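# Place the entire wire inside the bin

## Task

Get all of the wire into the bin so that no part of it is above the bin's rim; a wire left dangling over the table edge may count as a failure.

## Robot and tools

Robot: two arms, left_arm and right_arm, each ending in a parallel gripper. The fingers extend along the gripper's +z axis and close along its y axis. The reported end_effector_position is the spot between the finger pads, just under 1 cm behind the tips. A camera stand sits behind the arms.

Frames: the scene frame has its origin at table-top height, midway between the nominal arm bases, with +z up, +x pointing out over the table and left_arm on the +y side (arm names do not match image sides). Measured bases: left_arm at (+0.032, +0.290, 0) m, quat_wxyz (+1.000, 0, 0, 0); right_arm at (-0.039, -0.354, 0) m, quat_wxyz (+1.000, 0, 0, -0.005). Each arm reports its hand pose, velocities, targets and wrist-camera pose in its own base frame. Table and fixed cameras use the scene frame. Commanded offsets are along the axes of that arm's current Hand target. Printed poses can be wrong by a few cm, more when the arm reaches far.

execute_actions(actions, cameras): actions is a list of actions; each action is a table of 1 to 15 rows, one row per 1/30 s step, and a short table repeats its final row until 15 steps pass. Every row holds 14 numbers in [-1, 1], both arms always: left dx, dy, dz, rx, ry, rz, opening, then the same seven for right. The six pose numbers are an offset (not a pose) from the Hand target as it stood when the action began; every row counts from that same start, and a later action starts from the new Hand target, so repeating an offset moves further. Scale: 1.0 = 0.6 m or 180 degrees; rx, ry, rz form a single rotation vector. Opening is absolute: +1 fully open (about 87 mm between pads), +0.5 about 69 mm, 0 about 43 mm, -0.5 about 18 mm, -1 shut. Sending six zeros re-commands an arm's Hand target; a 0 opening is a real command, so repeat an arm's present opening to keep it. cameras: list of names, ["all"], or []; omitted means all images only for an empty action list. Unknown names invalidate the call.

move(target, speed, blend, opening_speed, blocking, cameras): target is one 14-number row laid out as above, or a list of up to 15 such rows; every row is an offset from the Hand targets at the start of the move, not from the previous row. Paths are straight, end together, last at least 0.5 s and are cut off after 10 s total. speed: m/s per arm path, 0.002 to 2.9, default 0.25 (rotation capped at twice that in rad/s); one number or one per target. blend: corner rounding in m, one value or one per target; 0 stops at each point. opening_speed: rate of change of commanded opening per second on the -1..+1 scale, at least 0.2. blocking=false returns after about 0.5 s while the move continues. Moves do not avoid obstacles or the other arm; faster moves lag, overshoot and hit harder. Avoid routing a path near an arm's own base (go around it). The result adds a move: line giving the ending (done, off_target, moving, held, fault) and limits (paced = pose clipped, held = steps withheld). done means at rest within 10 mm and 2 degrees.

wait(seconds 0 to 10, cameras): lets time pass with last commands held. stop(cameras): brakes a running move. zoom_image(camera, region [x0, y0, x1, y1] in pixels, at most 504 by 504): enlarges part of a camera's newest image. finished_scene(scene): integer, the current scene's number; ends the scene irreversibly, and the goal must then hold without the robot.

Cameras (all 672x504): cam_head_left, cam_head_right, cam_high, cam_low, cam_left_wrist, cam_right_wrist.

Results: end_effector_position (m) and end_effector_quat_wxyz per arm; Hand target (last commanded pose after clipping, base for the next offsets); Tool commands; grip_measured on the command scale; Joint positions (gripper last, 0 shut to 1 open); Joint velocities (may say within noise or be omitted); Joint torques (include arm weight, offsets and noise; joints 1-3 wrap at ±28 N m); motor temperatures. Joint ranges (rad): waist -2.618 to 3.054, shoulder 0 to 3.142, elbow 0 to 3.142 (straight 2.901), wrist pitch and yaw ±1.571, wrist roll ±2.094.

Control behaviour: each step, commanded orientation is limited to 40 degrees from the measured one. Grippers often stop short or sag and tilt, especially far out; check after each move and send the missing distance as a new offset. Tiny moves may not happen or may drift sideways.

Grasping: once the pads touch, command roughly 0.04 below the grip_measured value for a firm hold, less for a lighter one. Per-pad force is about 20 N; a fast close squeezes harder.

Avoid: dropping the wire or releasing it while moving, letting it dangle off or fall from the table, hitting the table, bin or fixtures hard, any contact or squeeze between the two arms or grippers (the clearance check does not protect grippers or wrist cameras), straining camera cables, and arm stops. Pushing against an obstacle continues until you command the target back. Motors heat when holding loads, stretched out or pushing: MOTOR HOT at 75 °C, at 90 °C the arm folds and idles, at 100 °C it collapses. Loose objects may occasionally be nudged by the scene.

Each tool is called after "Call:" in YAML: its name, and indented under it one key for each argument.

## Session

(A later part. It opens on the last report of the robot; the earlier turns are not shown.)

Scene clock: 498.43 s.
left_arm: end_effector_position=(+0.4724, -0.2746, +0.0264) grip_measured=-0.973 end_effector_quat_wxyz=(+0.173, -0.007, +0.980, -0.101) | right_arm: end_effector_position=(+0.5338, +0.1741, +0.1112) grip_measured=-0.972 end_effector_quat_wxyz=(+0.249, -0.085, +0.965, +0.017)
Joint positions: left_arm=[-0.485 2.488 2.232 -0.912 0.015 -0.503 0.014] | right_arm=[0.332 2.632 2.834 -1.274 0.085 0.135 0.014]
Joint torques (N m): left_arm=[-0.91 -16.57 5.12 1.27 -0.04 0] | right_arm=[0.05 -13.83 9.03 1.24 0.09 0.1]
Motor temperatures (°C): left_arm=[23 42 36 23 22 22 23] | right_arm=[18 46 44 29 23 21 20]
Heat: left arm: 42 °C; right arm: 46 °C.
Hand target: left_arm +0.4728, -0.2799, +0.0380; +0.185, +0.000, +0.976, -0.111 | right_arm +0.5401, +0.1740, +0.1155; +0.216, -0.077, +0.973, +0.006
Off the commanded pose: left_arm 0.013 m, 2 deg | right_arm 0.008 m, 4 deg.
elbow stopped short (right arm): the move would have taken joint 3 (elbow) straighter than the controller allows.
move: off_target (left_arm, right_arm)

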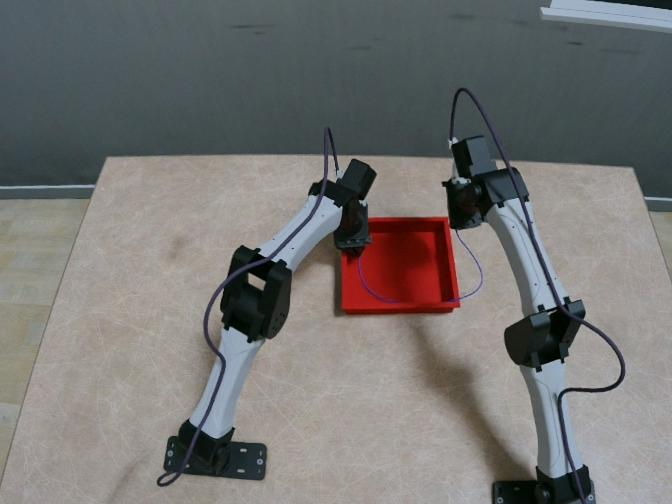

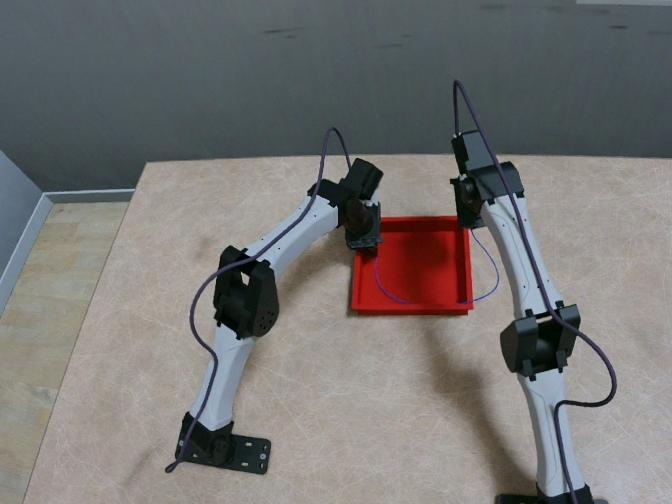

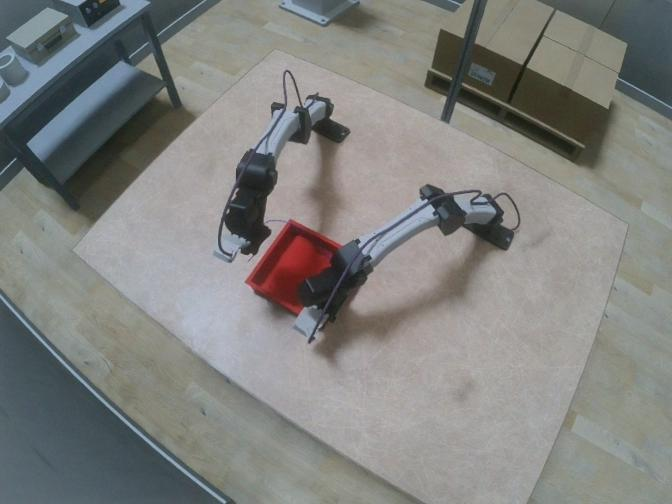

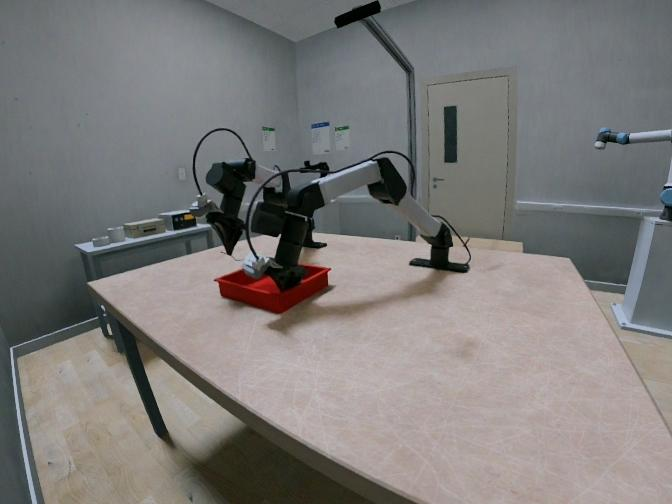

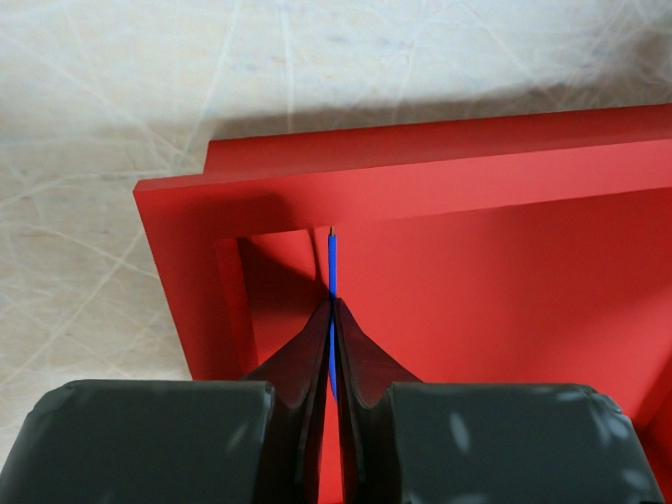

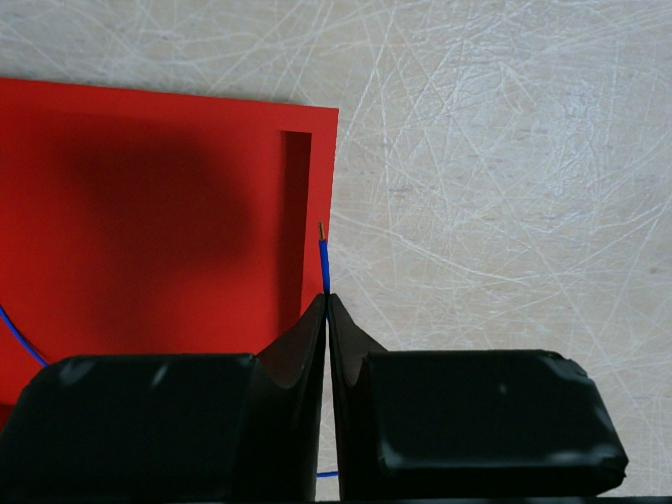

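Call:
move:
  target: [0,0,0,0,0,0,-1,0.0007,0.077,-0.0023,0.0585,0.003,0.1257,-1]
  cameras: ["all"]
  speed: 0.1

Call:
zoom_image:
  camera: "cam_high"
  region: [150, 180, 402, 340]

Call:
zoom_image:
  camera: "cam_head_left"
  region: [300, 180, 552, 340]

Scene clock: 523.37 s.
left_arm: end_effector_position=(+0.4724, -0.2746, +0.0264) grip_measured=-0.973 end_effector_quat_wxyz=(+0.173, -0.007, +0.980, -0.101) | right_arm: end_effector_position=(+0.5263, +0.2146, +0.1111) grip_measured=-0.972 end_effector_quat_wxyz=(+0.278, +0.124, +0.953, +0.001)
Joint positions: left_arm=[-0.485 2.488 2.232 -0.912 0.015 -0.503 0.014] | right_arm=[0.434 2.639 2.834 -1.274 0.286 0.62 0.014]
Joint torques (N m): left_arm=[-0.99 -16.54 5.09 1.27 -0.02 0.02] | right_arm=[0.83 -13.76 8.96 1.24 0.22 0.12]
Motor temperatures (°C): left_arm=[23 52 35 24 22 22 23] | right_arm=[18 46 45 28 23 21 20]
Heat: left arm: 52 °C; right arm: 46 °C.
Hand target: left_arm +0.4728, -0.2799, +0.0380; +0.185, +0.000, +0.976, -0.111 | right_arm +0.5322, +0.2196, +0.1156; +0.212, +0.136, +0.967, -0.040
Off the commanded pose: left_arm 0.013 m, 2 deg | right_arm 0.009 m, 9 deg.
elbow stopped short (right arm): the move would have taken joint 3 (elbow) straighter than the controller allows.
move: off_target (left_arm, right_arm)

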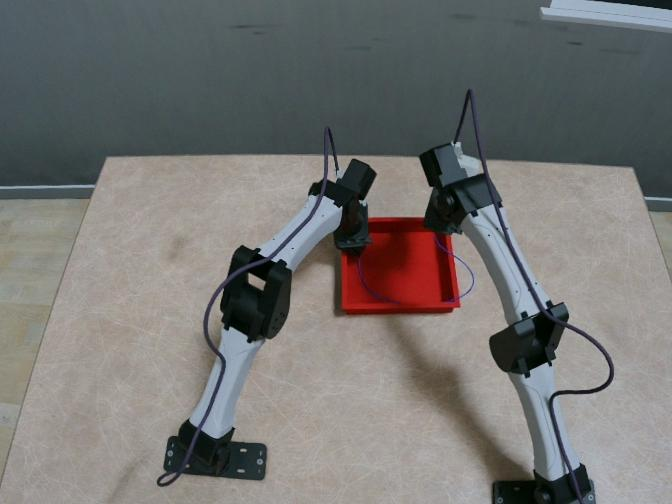

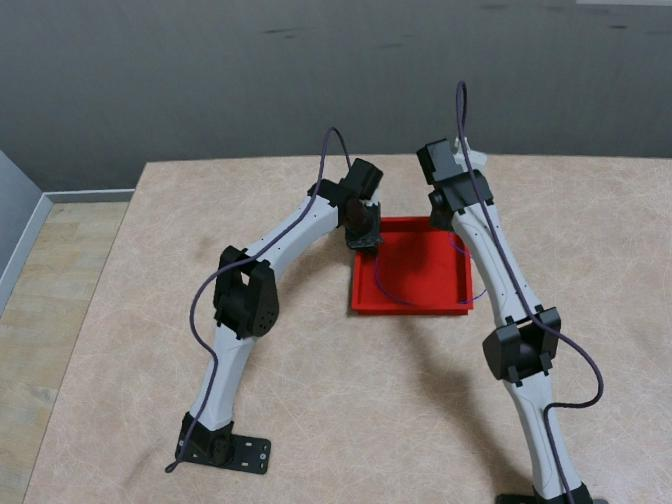

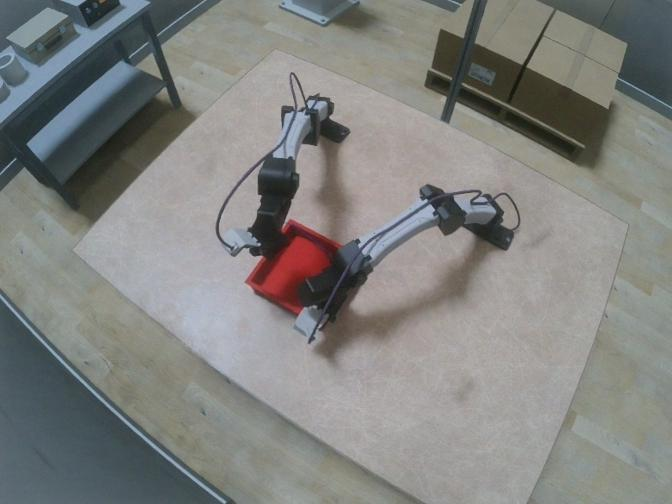

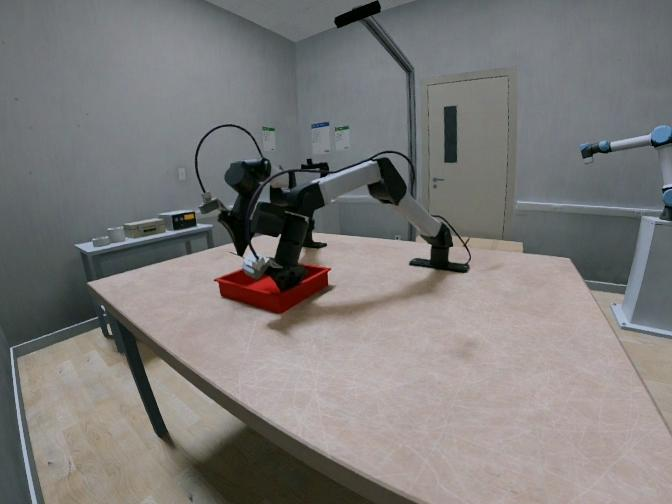

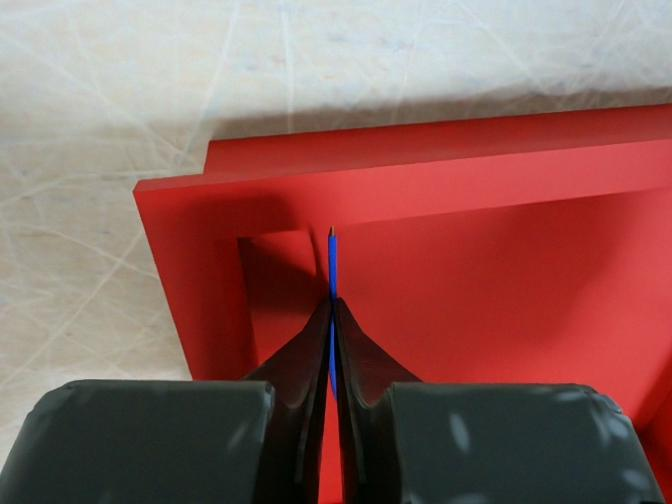

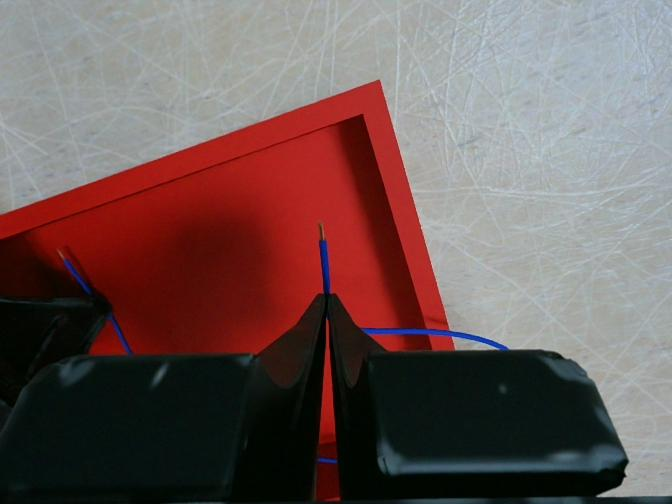

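Scaled by 2.000.

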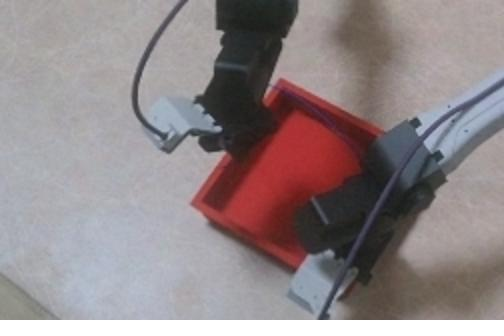

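Scaled by 2.000.

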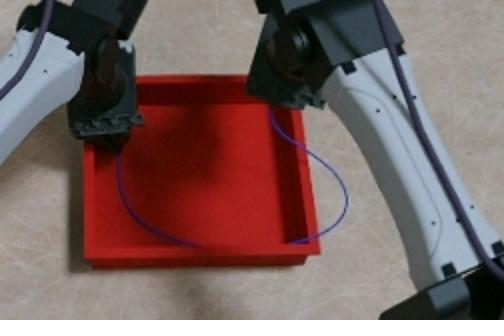

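Call:
move:
  target:
    - [0,0,0,0,0,0,-0.6,0,0,0,0,0,0,-1]
    - [-0.024,-0.0144,-0.06,0,0,0,-0.6,0,0,0,0,0,0,-1]
    - [-0.09,-0.054,-0.226,0,0,0,-0.6,0,0,0,0,0,0,-1]
  cameras: ["all"]
  speed: [0.1,0.05,0.12]
  opening_speed: 0.4

Call:
zoom_image:
  camera: "cam_head_left"
  region: [300, 180, 552, 340]

Scene clock: 537.07 s.
left_arm: end_effector_position=(+0.4749, -0.2809, +0.1633) grip_measured=-0.600 end_effector_quat_wxyz=(+0.232, -0.004, +0.963, -0.140) | right_arm: end_effector_position=(+0.5263, +0.2146, +0.1111) grip_measured=-0.972 end_effector_quat_wxyz=(+0.278, +0.124, +0.953, +0.001)
Joint positions: left_arm=[-0.49 2.539 2.849 -1.332 0.025 -0.505 0.2] | right_arm=[0.434 2.639 2.834 -1.274 0.287 0.621 0.014]
Joint torques (N m): left_arm=[-0.4 -16.85 7.08 1.16 -0.1 -0.14] | right_arm=[0.84 -13.78 8.99 1.25 0.21 0.12]
Motor temperatures (°C): left_arm=[23 55 36 24 22 22 23] | right_arm=[18 46 46 29 23 21 20]
Heat: left arm: 55 °C; right arm: 46 °C.
Hand target: left_arm +0.4728, -0.2800, +0.1874; +0.185, +0.000, +0.976, -0.111 | right_arm +0.5322, +0.2195, +0.1156; +0.212, +0.136, +0.967, -0.041
Off the commanded pose: left_arm 0.024 m, 6 deg | right_arm 0.009 m, 9 deg.
elbow stopped short (right arm): the move would have taken joint 3 (elbow) straighter than the controller allows.
elbow stopped short (left arm): the move would have taken joint 3 (elbow) straighter than the controller allows.
move: off_target (left_arm, right_arm)

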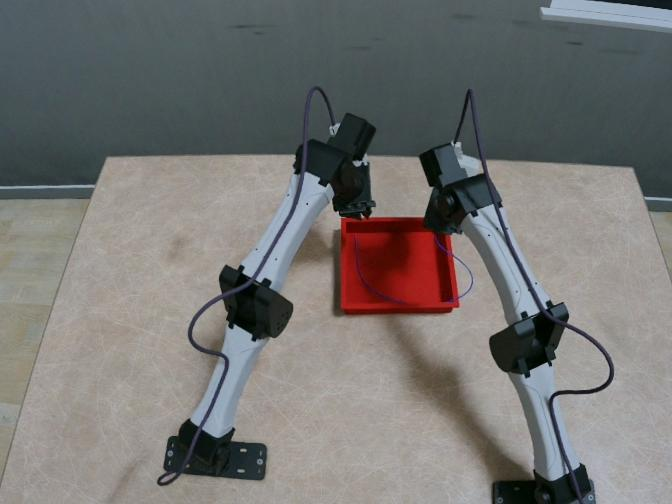

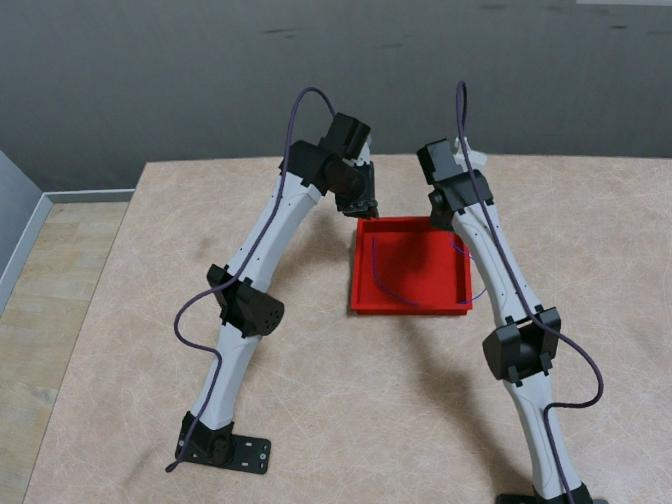

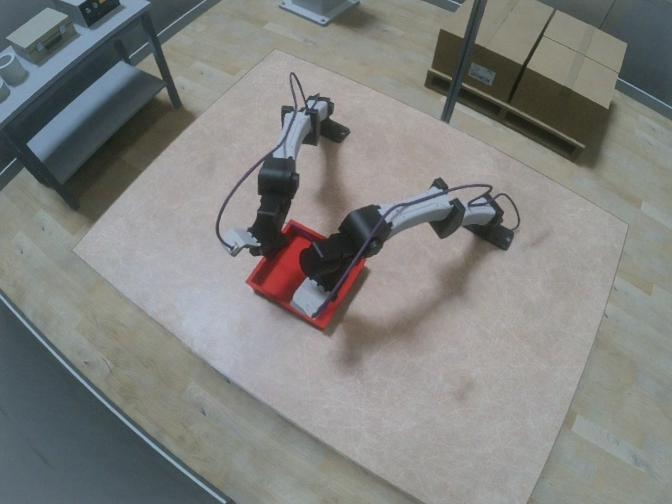

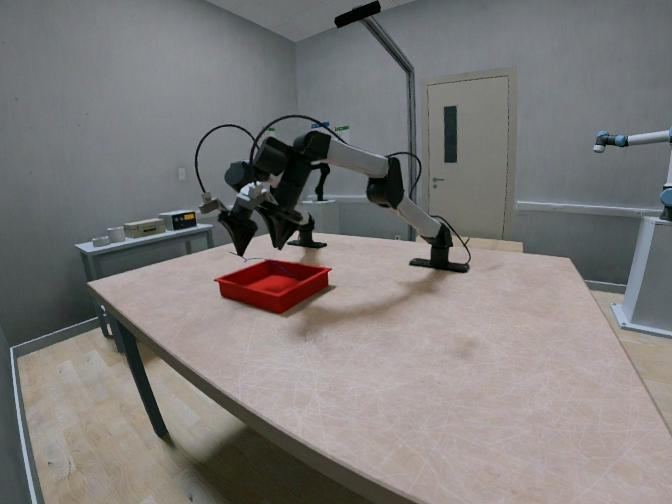

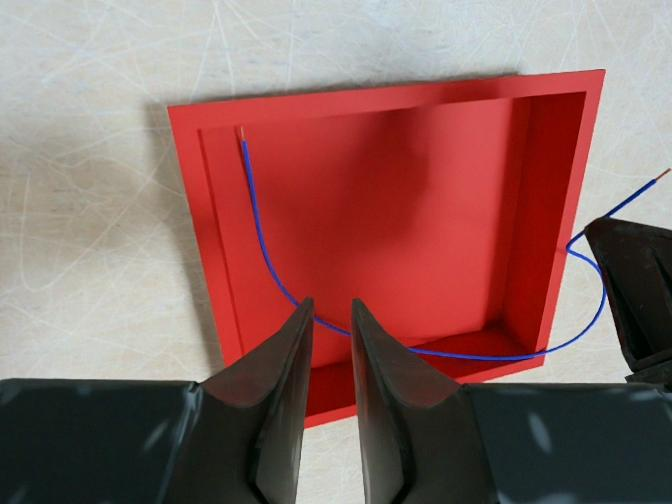

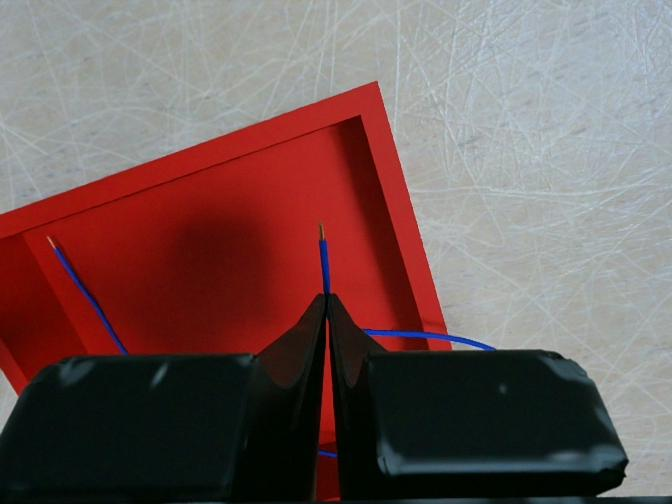

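Scaled by 2.000.

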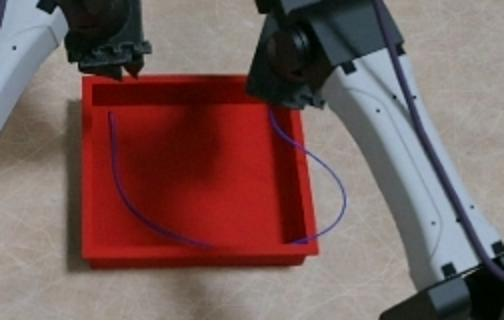

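Call:
move:
  target:
    - [0.191,0.238,-0.194,0,0,0,-0.6,0,0,0,0,0,0,-1]
    - [0.191,0.238,-0.194,0,0,0,-0.6,0.0389,0.1242,-0.0222,-0.139,-0.0926,-0.2576,-1]
  cameras: ["all"]
  speed: [0.25,0.1]

Call:
zoom_image:
  camera: "cam_head_left"
  region: [300, 180, 552, 340]

Scene clock: 563.90 s.
left_arm: end_effector_position=(+0.3328, -0.1213, +0.2185) grip_measured=-0.600 end_effector_quat_wxyz=(+0.184, -0.002, +0.977, -0.107) | right_arm: end_effector_position=(+0.5208, +0.2892, +0.0799) grip_measured=-0.972 end_effector_quat_wxyz=(+0.296, -0.303, +0.904, +0.053)
Joint positions: left_arm=[-0.262 1.691 1.795 -1.258 0.109 -0.29 0.2] | right_arm=[0.519 2.547 2.494 -0.907 0.01 -0.131 0.014]
Joint torques (N m): left_arm=[0.2 -8.57 5.22 1.06 0.06 0.01] | right_arm=[0.88 -20.23 7.98 1.63 -0.1 -0.05]
Motor temperatures (°C): left_arm=[23 56 36 24 22 22 22] | right_arm=[18 50 45 29 23 21 21]
Heat: left arm: 56 °C; right arm: 50 °C.
Hand target: left_arm +0.3298, -0.1201, +0.2206; +0.185, +0.000, +0.976, -0.111 | right_arm +0.5272, +0.2986, +0.1163; +0.336, -0.306, +0.888, +0.065
Off the commanded pose: left_arm 0.004 m, 0 deg | right_arm 0.038 m, 5 deg.
elbow stopped short (right arm): the move would have taken joint 3 (elbow) straighter than the controller allows.
move: off_target (right_arm)

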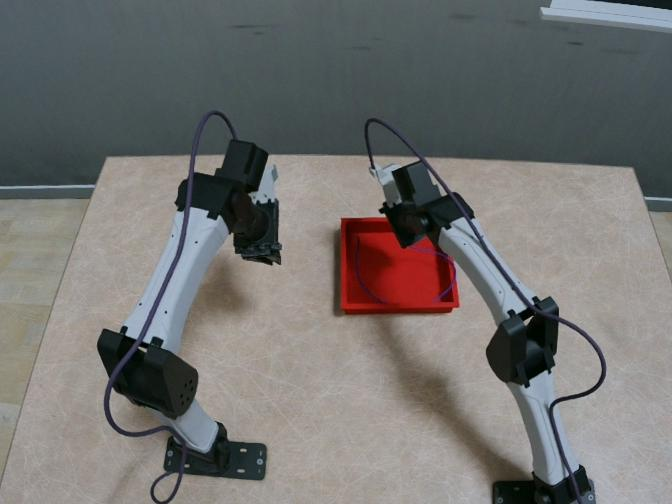

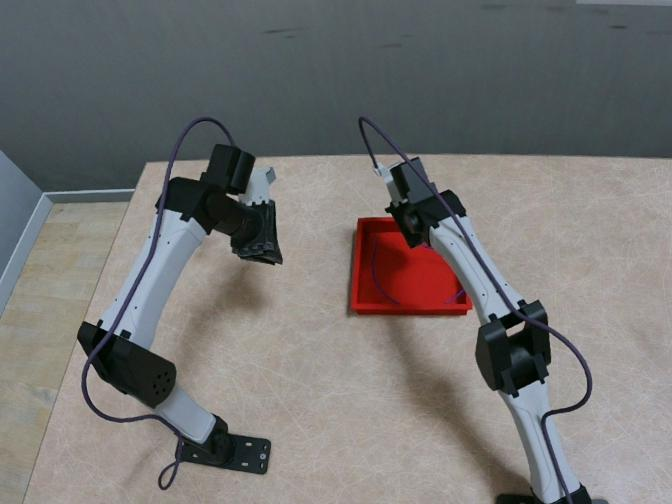

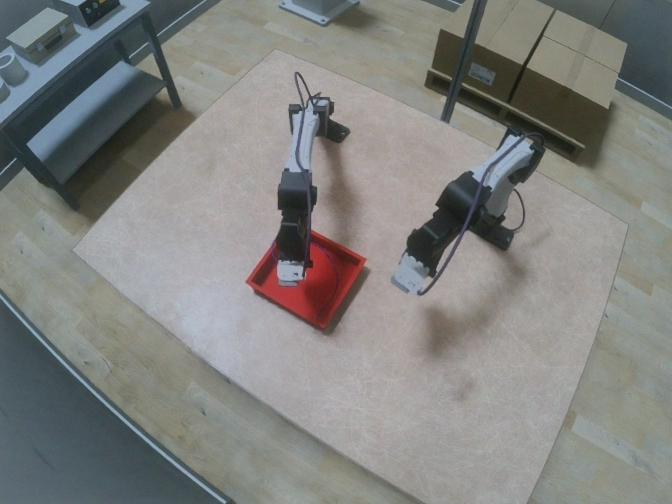

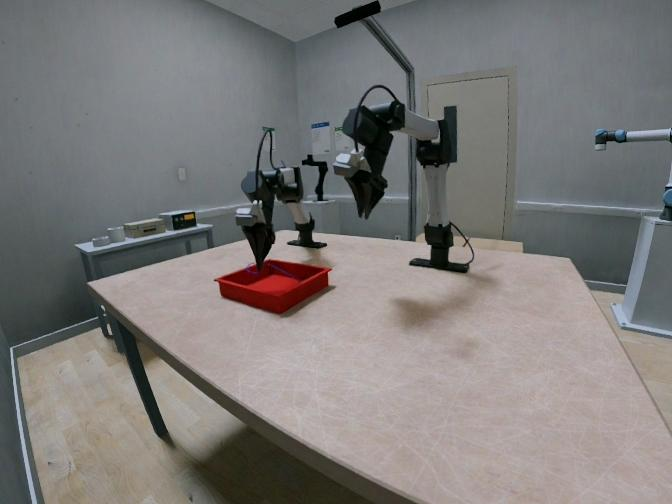

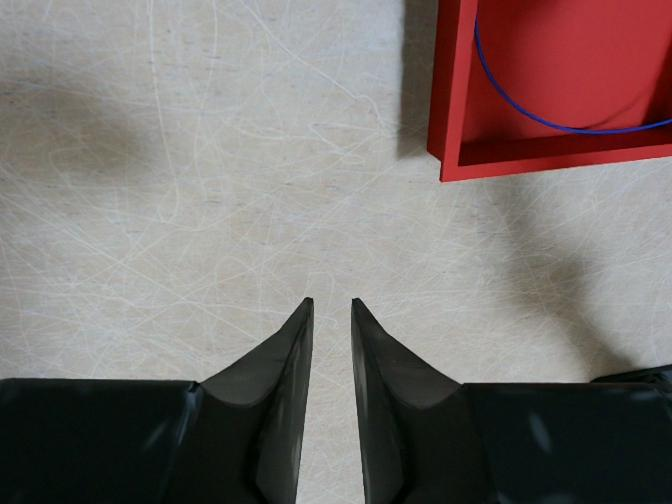

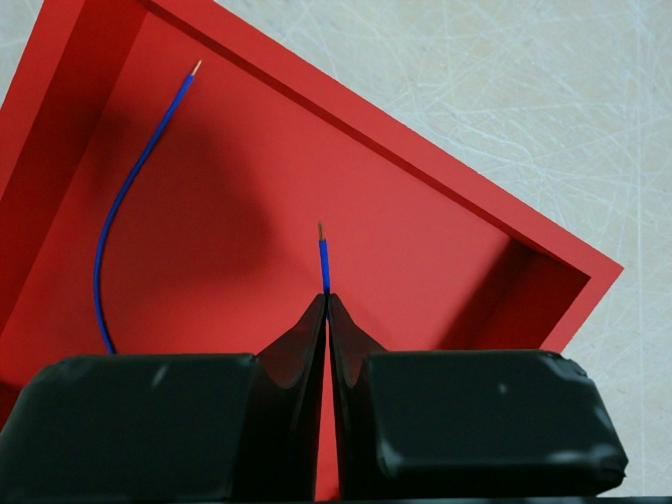

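Scaled by 2.000.

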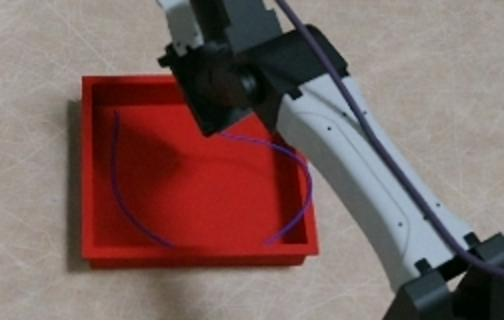

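Call:
move:
  target: [0,0,0,0,0,0,-0.6,0.0703,0.0353,0.0808,0,0,0,-1]
  cameras: ["all"]
  speed: 0.08

Call:
zoom_image:
  camera: "cam_head_left"
  region: [300, 180, 552, 340]

Call:
zoom_image:
  camera: "cam_low"
  region: [180, 200, 392, 330]

Scene clock: 573.63 s.
left_arm: end_effector_position=(+0.3328, -0.1213, +0.2185) grip_measured=-0.600 end_effector_quat_wxyz=(+0.184, -0.002, +0.977, -0.107) | right_arm: end_effector_position=(+0.5111, +0.3022, +0.0171) grip_measured=-0.972 end_effector_quat_wxyz=(+0.301, -0.313, +0.899, +0.057)
Joint positions: left_arm=[-0.262 1.691 1.795 -1.258 0.109 -0.29 0.2] | right_arm=[0.547 2.499 2.148 -0.598 0.013 -0.127 0.014]
Joint torques (N m): left_arm=[0.12 -8.53 5.2 1.1 0.1 0.02] | right_arm=[0.92 -20.94 5.97 1.66 0.04 0.13]
Motor temperatures (°C): left_arm=[23 53 36 24 22 22 22] | right_arm=[18 56 44 29 23 21 21]
Heat: left arm: 53 °C; right arm: 56 °C.
Hand target: left_arm +0.3298, -0.1201, +0.2206; +0.185, +0.000, +0.976, -0.111 | right_arm +0.5170, +0.3101, +0.0502; +0.336, -0.306, +0.888, +0.065
Off the commanded pose: left_arm 0.004 m, 0 deg | right_arm 0.035 m, 4 deg.
move: off_target (right_arm)

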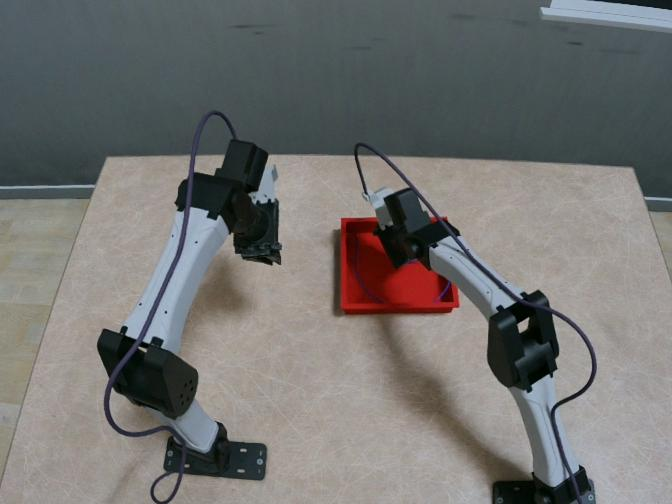

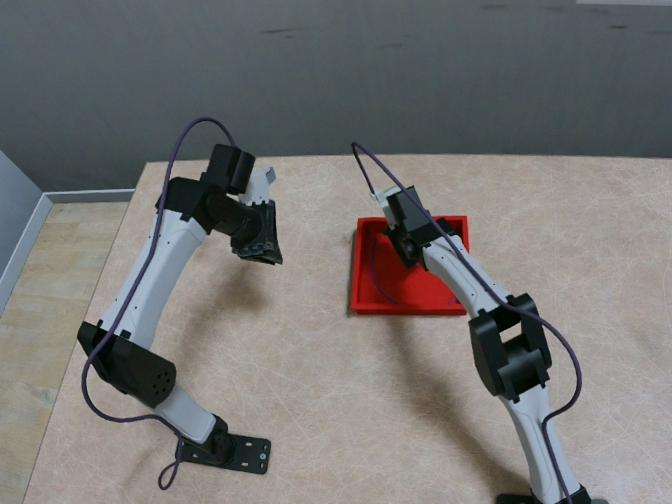

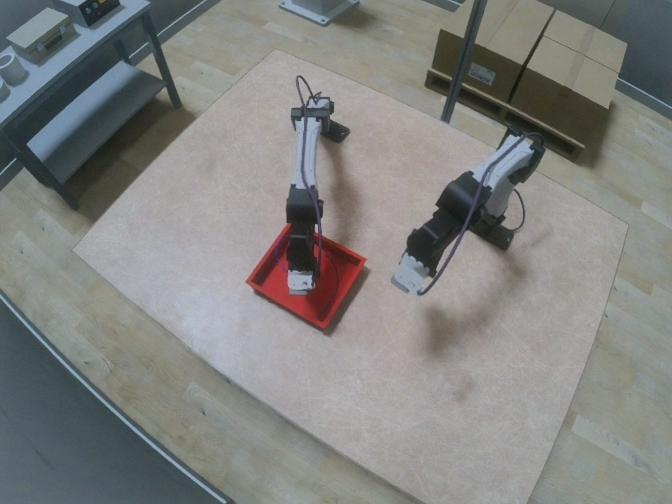

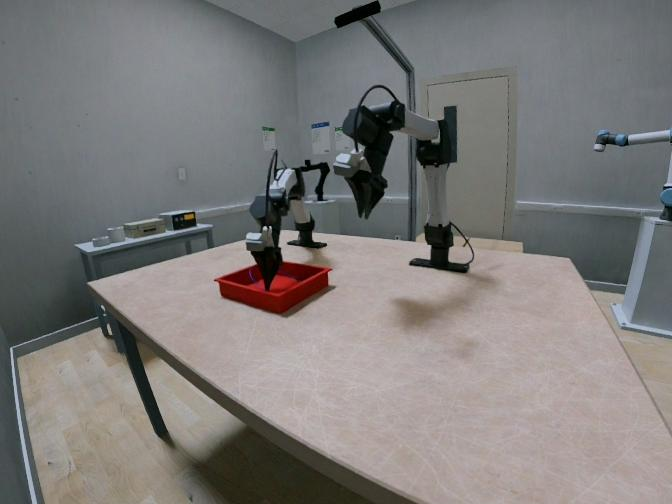

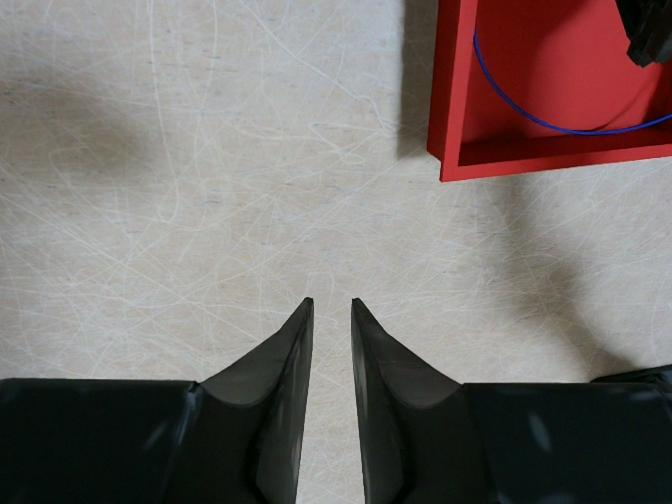

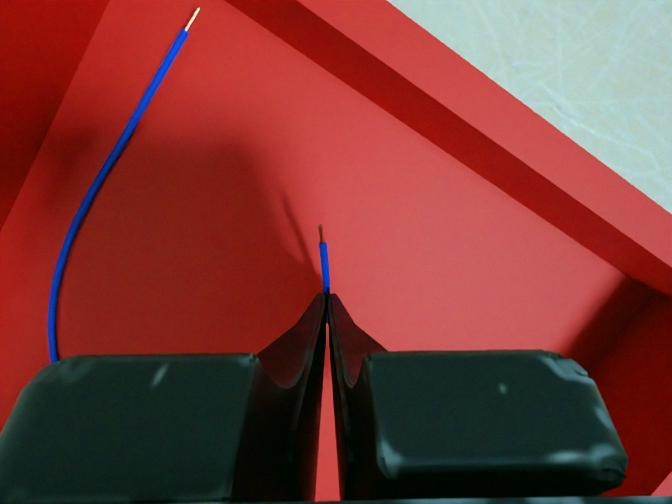

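Scaled by 2.000.

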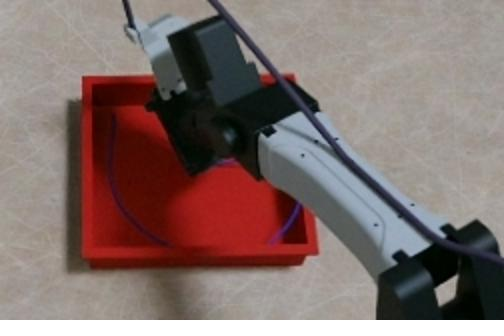

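Scaled by 2.377.

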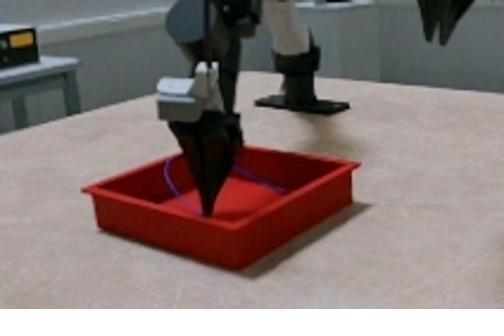

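Call:
move:
  target:
    - [0,0,0,0,0,0,-0.6,0,0,0,0,0,0,-0.6]
    - [0,0,0,0,0,0,-0.6,-0.04,-0.006,-0.05,0,0,0,-0.6]
    - [0,0,0,0,0,0,-0.6,-0.127,-0.018,-0.153,0,0,0,-0.6]
  cameras: ["all"]
  speed: [0.1,0.05,0.1]
  opening_speed: 0.4

Call:
zoom_image:
  camera: "cam_head_left"
  region: [300, 180, 552, 340]

Call:
zoom_image:
  camera: "cam_low"
  region: [180, 200, 392, 330]

Scene clock: 586.30 s.
left_arm: end_effector_position=(+0.3328, -0.1213, +0.2185) grip_measured=-0.600 end_effector_quat_wxyz=(+0.184, -0.002, +0.977, -0.107) | right_arm: end_effector_position=(+0.5155, +0.3049, +0.1630) grip_measured=-0.600 end_effector_quat_wxyz=(+0.350, -0.307, +0.883, +0.068)
Joint positions: left_arm=[-0.262 1.691 1.795 -1.258 0.109 -0.29 0.2] | right_arm=[0.547 2.572 2.831 -1.102 0.013 -0.127 0.2]
Joint torques (N m): left_arm=[0.13 -8.59 5.26 1.09 0.09 0] | right_arm=[0.94 -13.94 9.37 1.49 0.04 0.1]
Motor temperatures (°C): left_arm=[23 50 35 24 22 22 22] | right_arm=[18 59 44 29 23 21 20]
Heat: left arm: 50 °C; right arm: 59 °C.
Hand target: left_arm +0.3298, -0.1201, +0.2206; +0.185, +0.000, +0.976, -0.111 | right_arm +0.5170, +0.3100, +0.1702; +0.336, -0.306, +0.888, +0.066
Off the commanded pose: left_arm 0.004 m, 0 deg | right_arm 0.009 m, 2 deg.
elbow stopped short (right arm): the move would have taken joint 3 (elbow) straighter than the controller allows.
move: done

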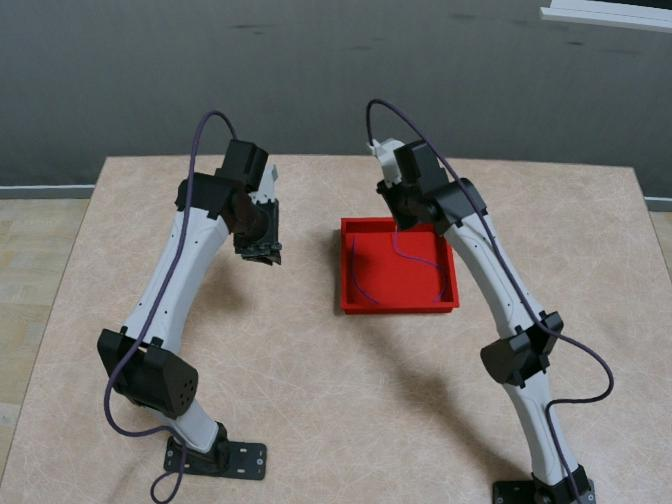

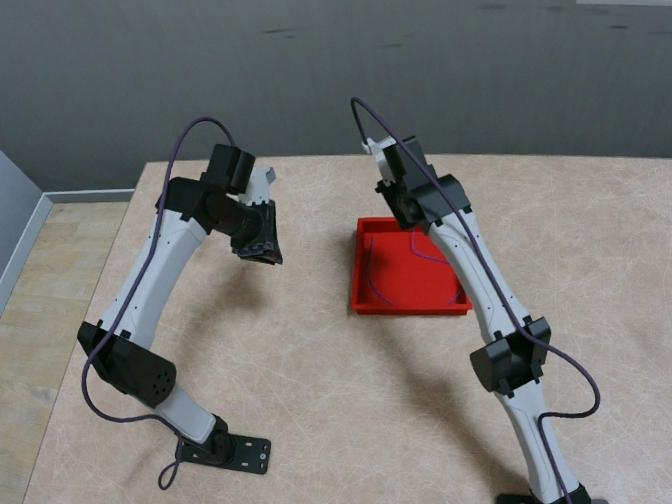

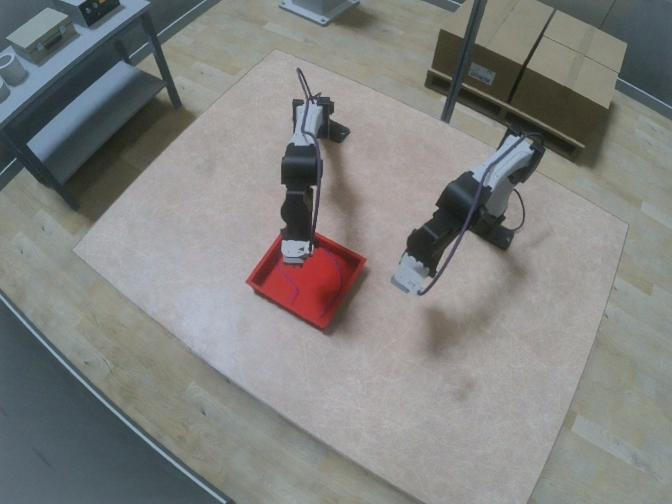

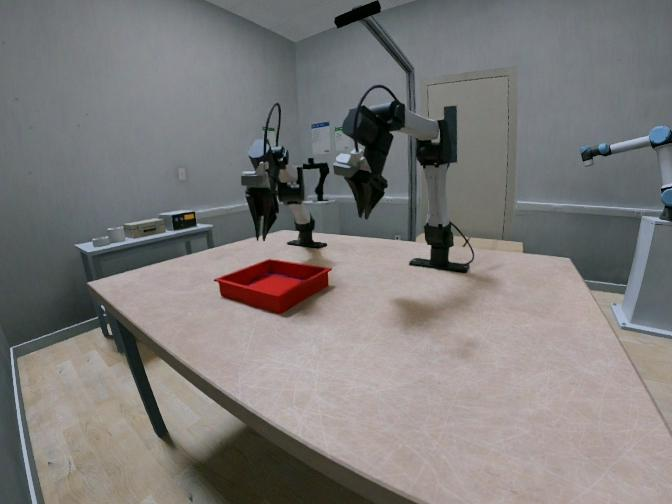

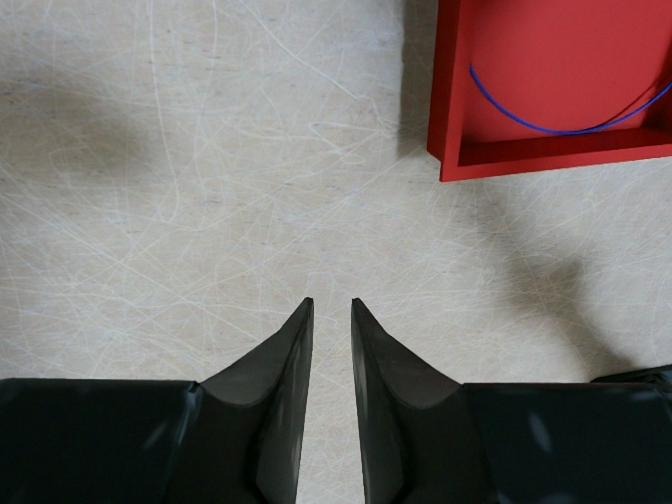

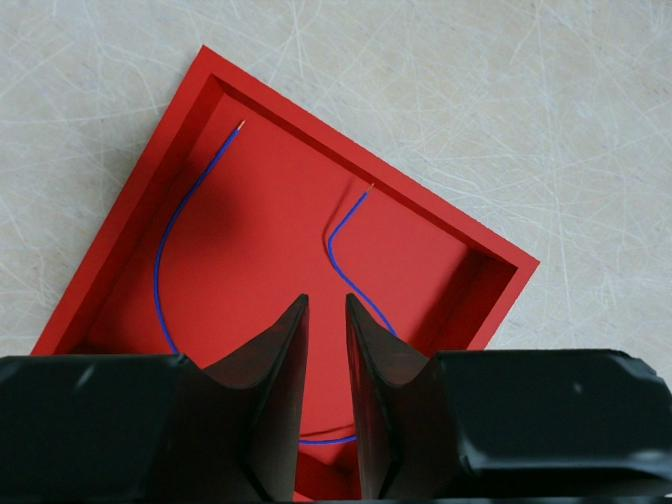

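Scaled by 2.000.

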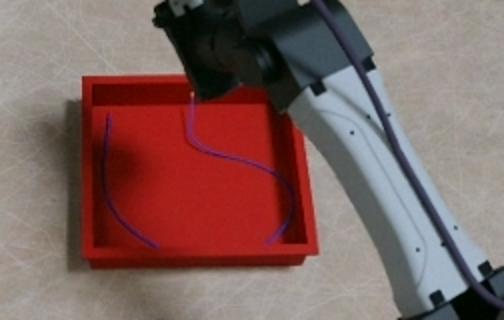

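Scaled by 2.377.

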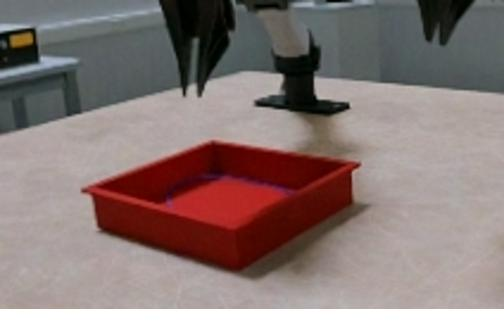

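Call:
zoom_image:
  camera: "cam_low"
  region: [205, 245, 345, 320]

Call:
zoom_image:
  camera: "cam_high"
  region: [230, 210, 382, 340]

Scaled by 3.600.

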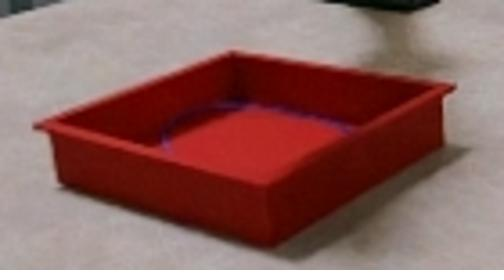

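Scaled by 3.316.

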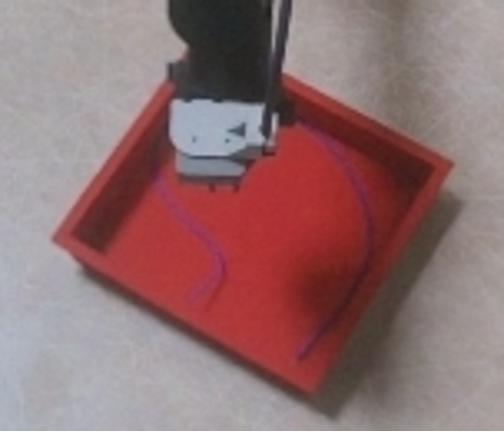

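Call:
finished_scene:
  scene: 1

The scene is finished: the task was done.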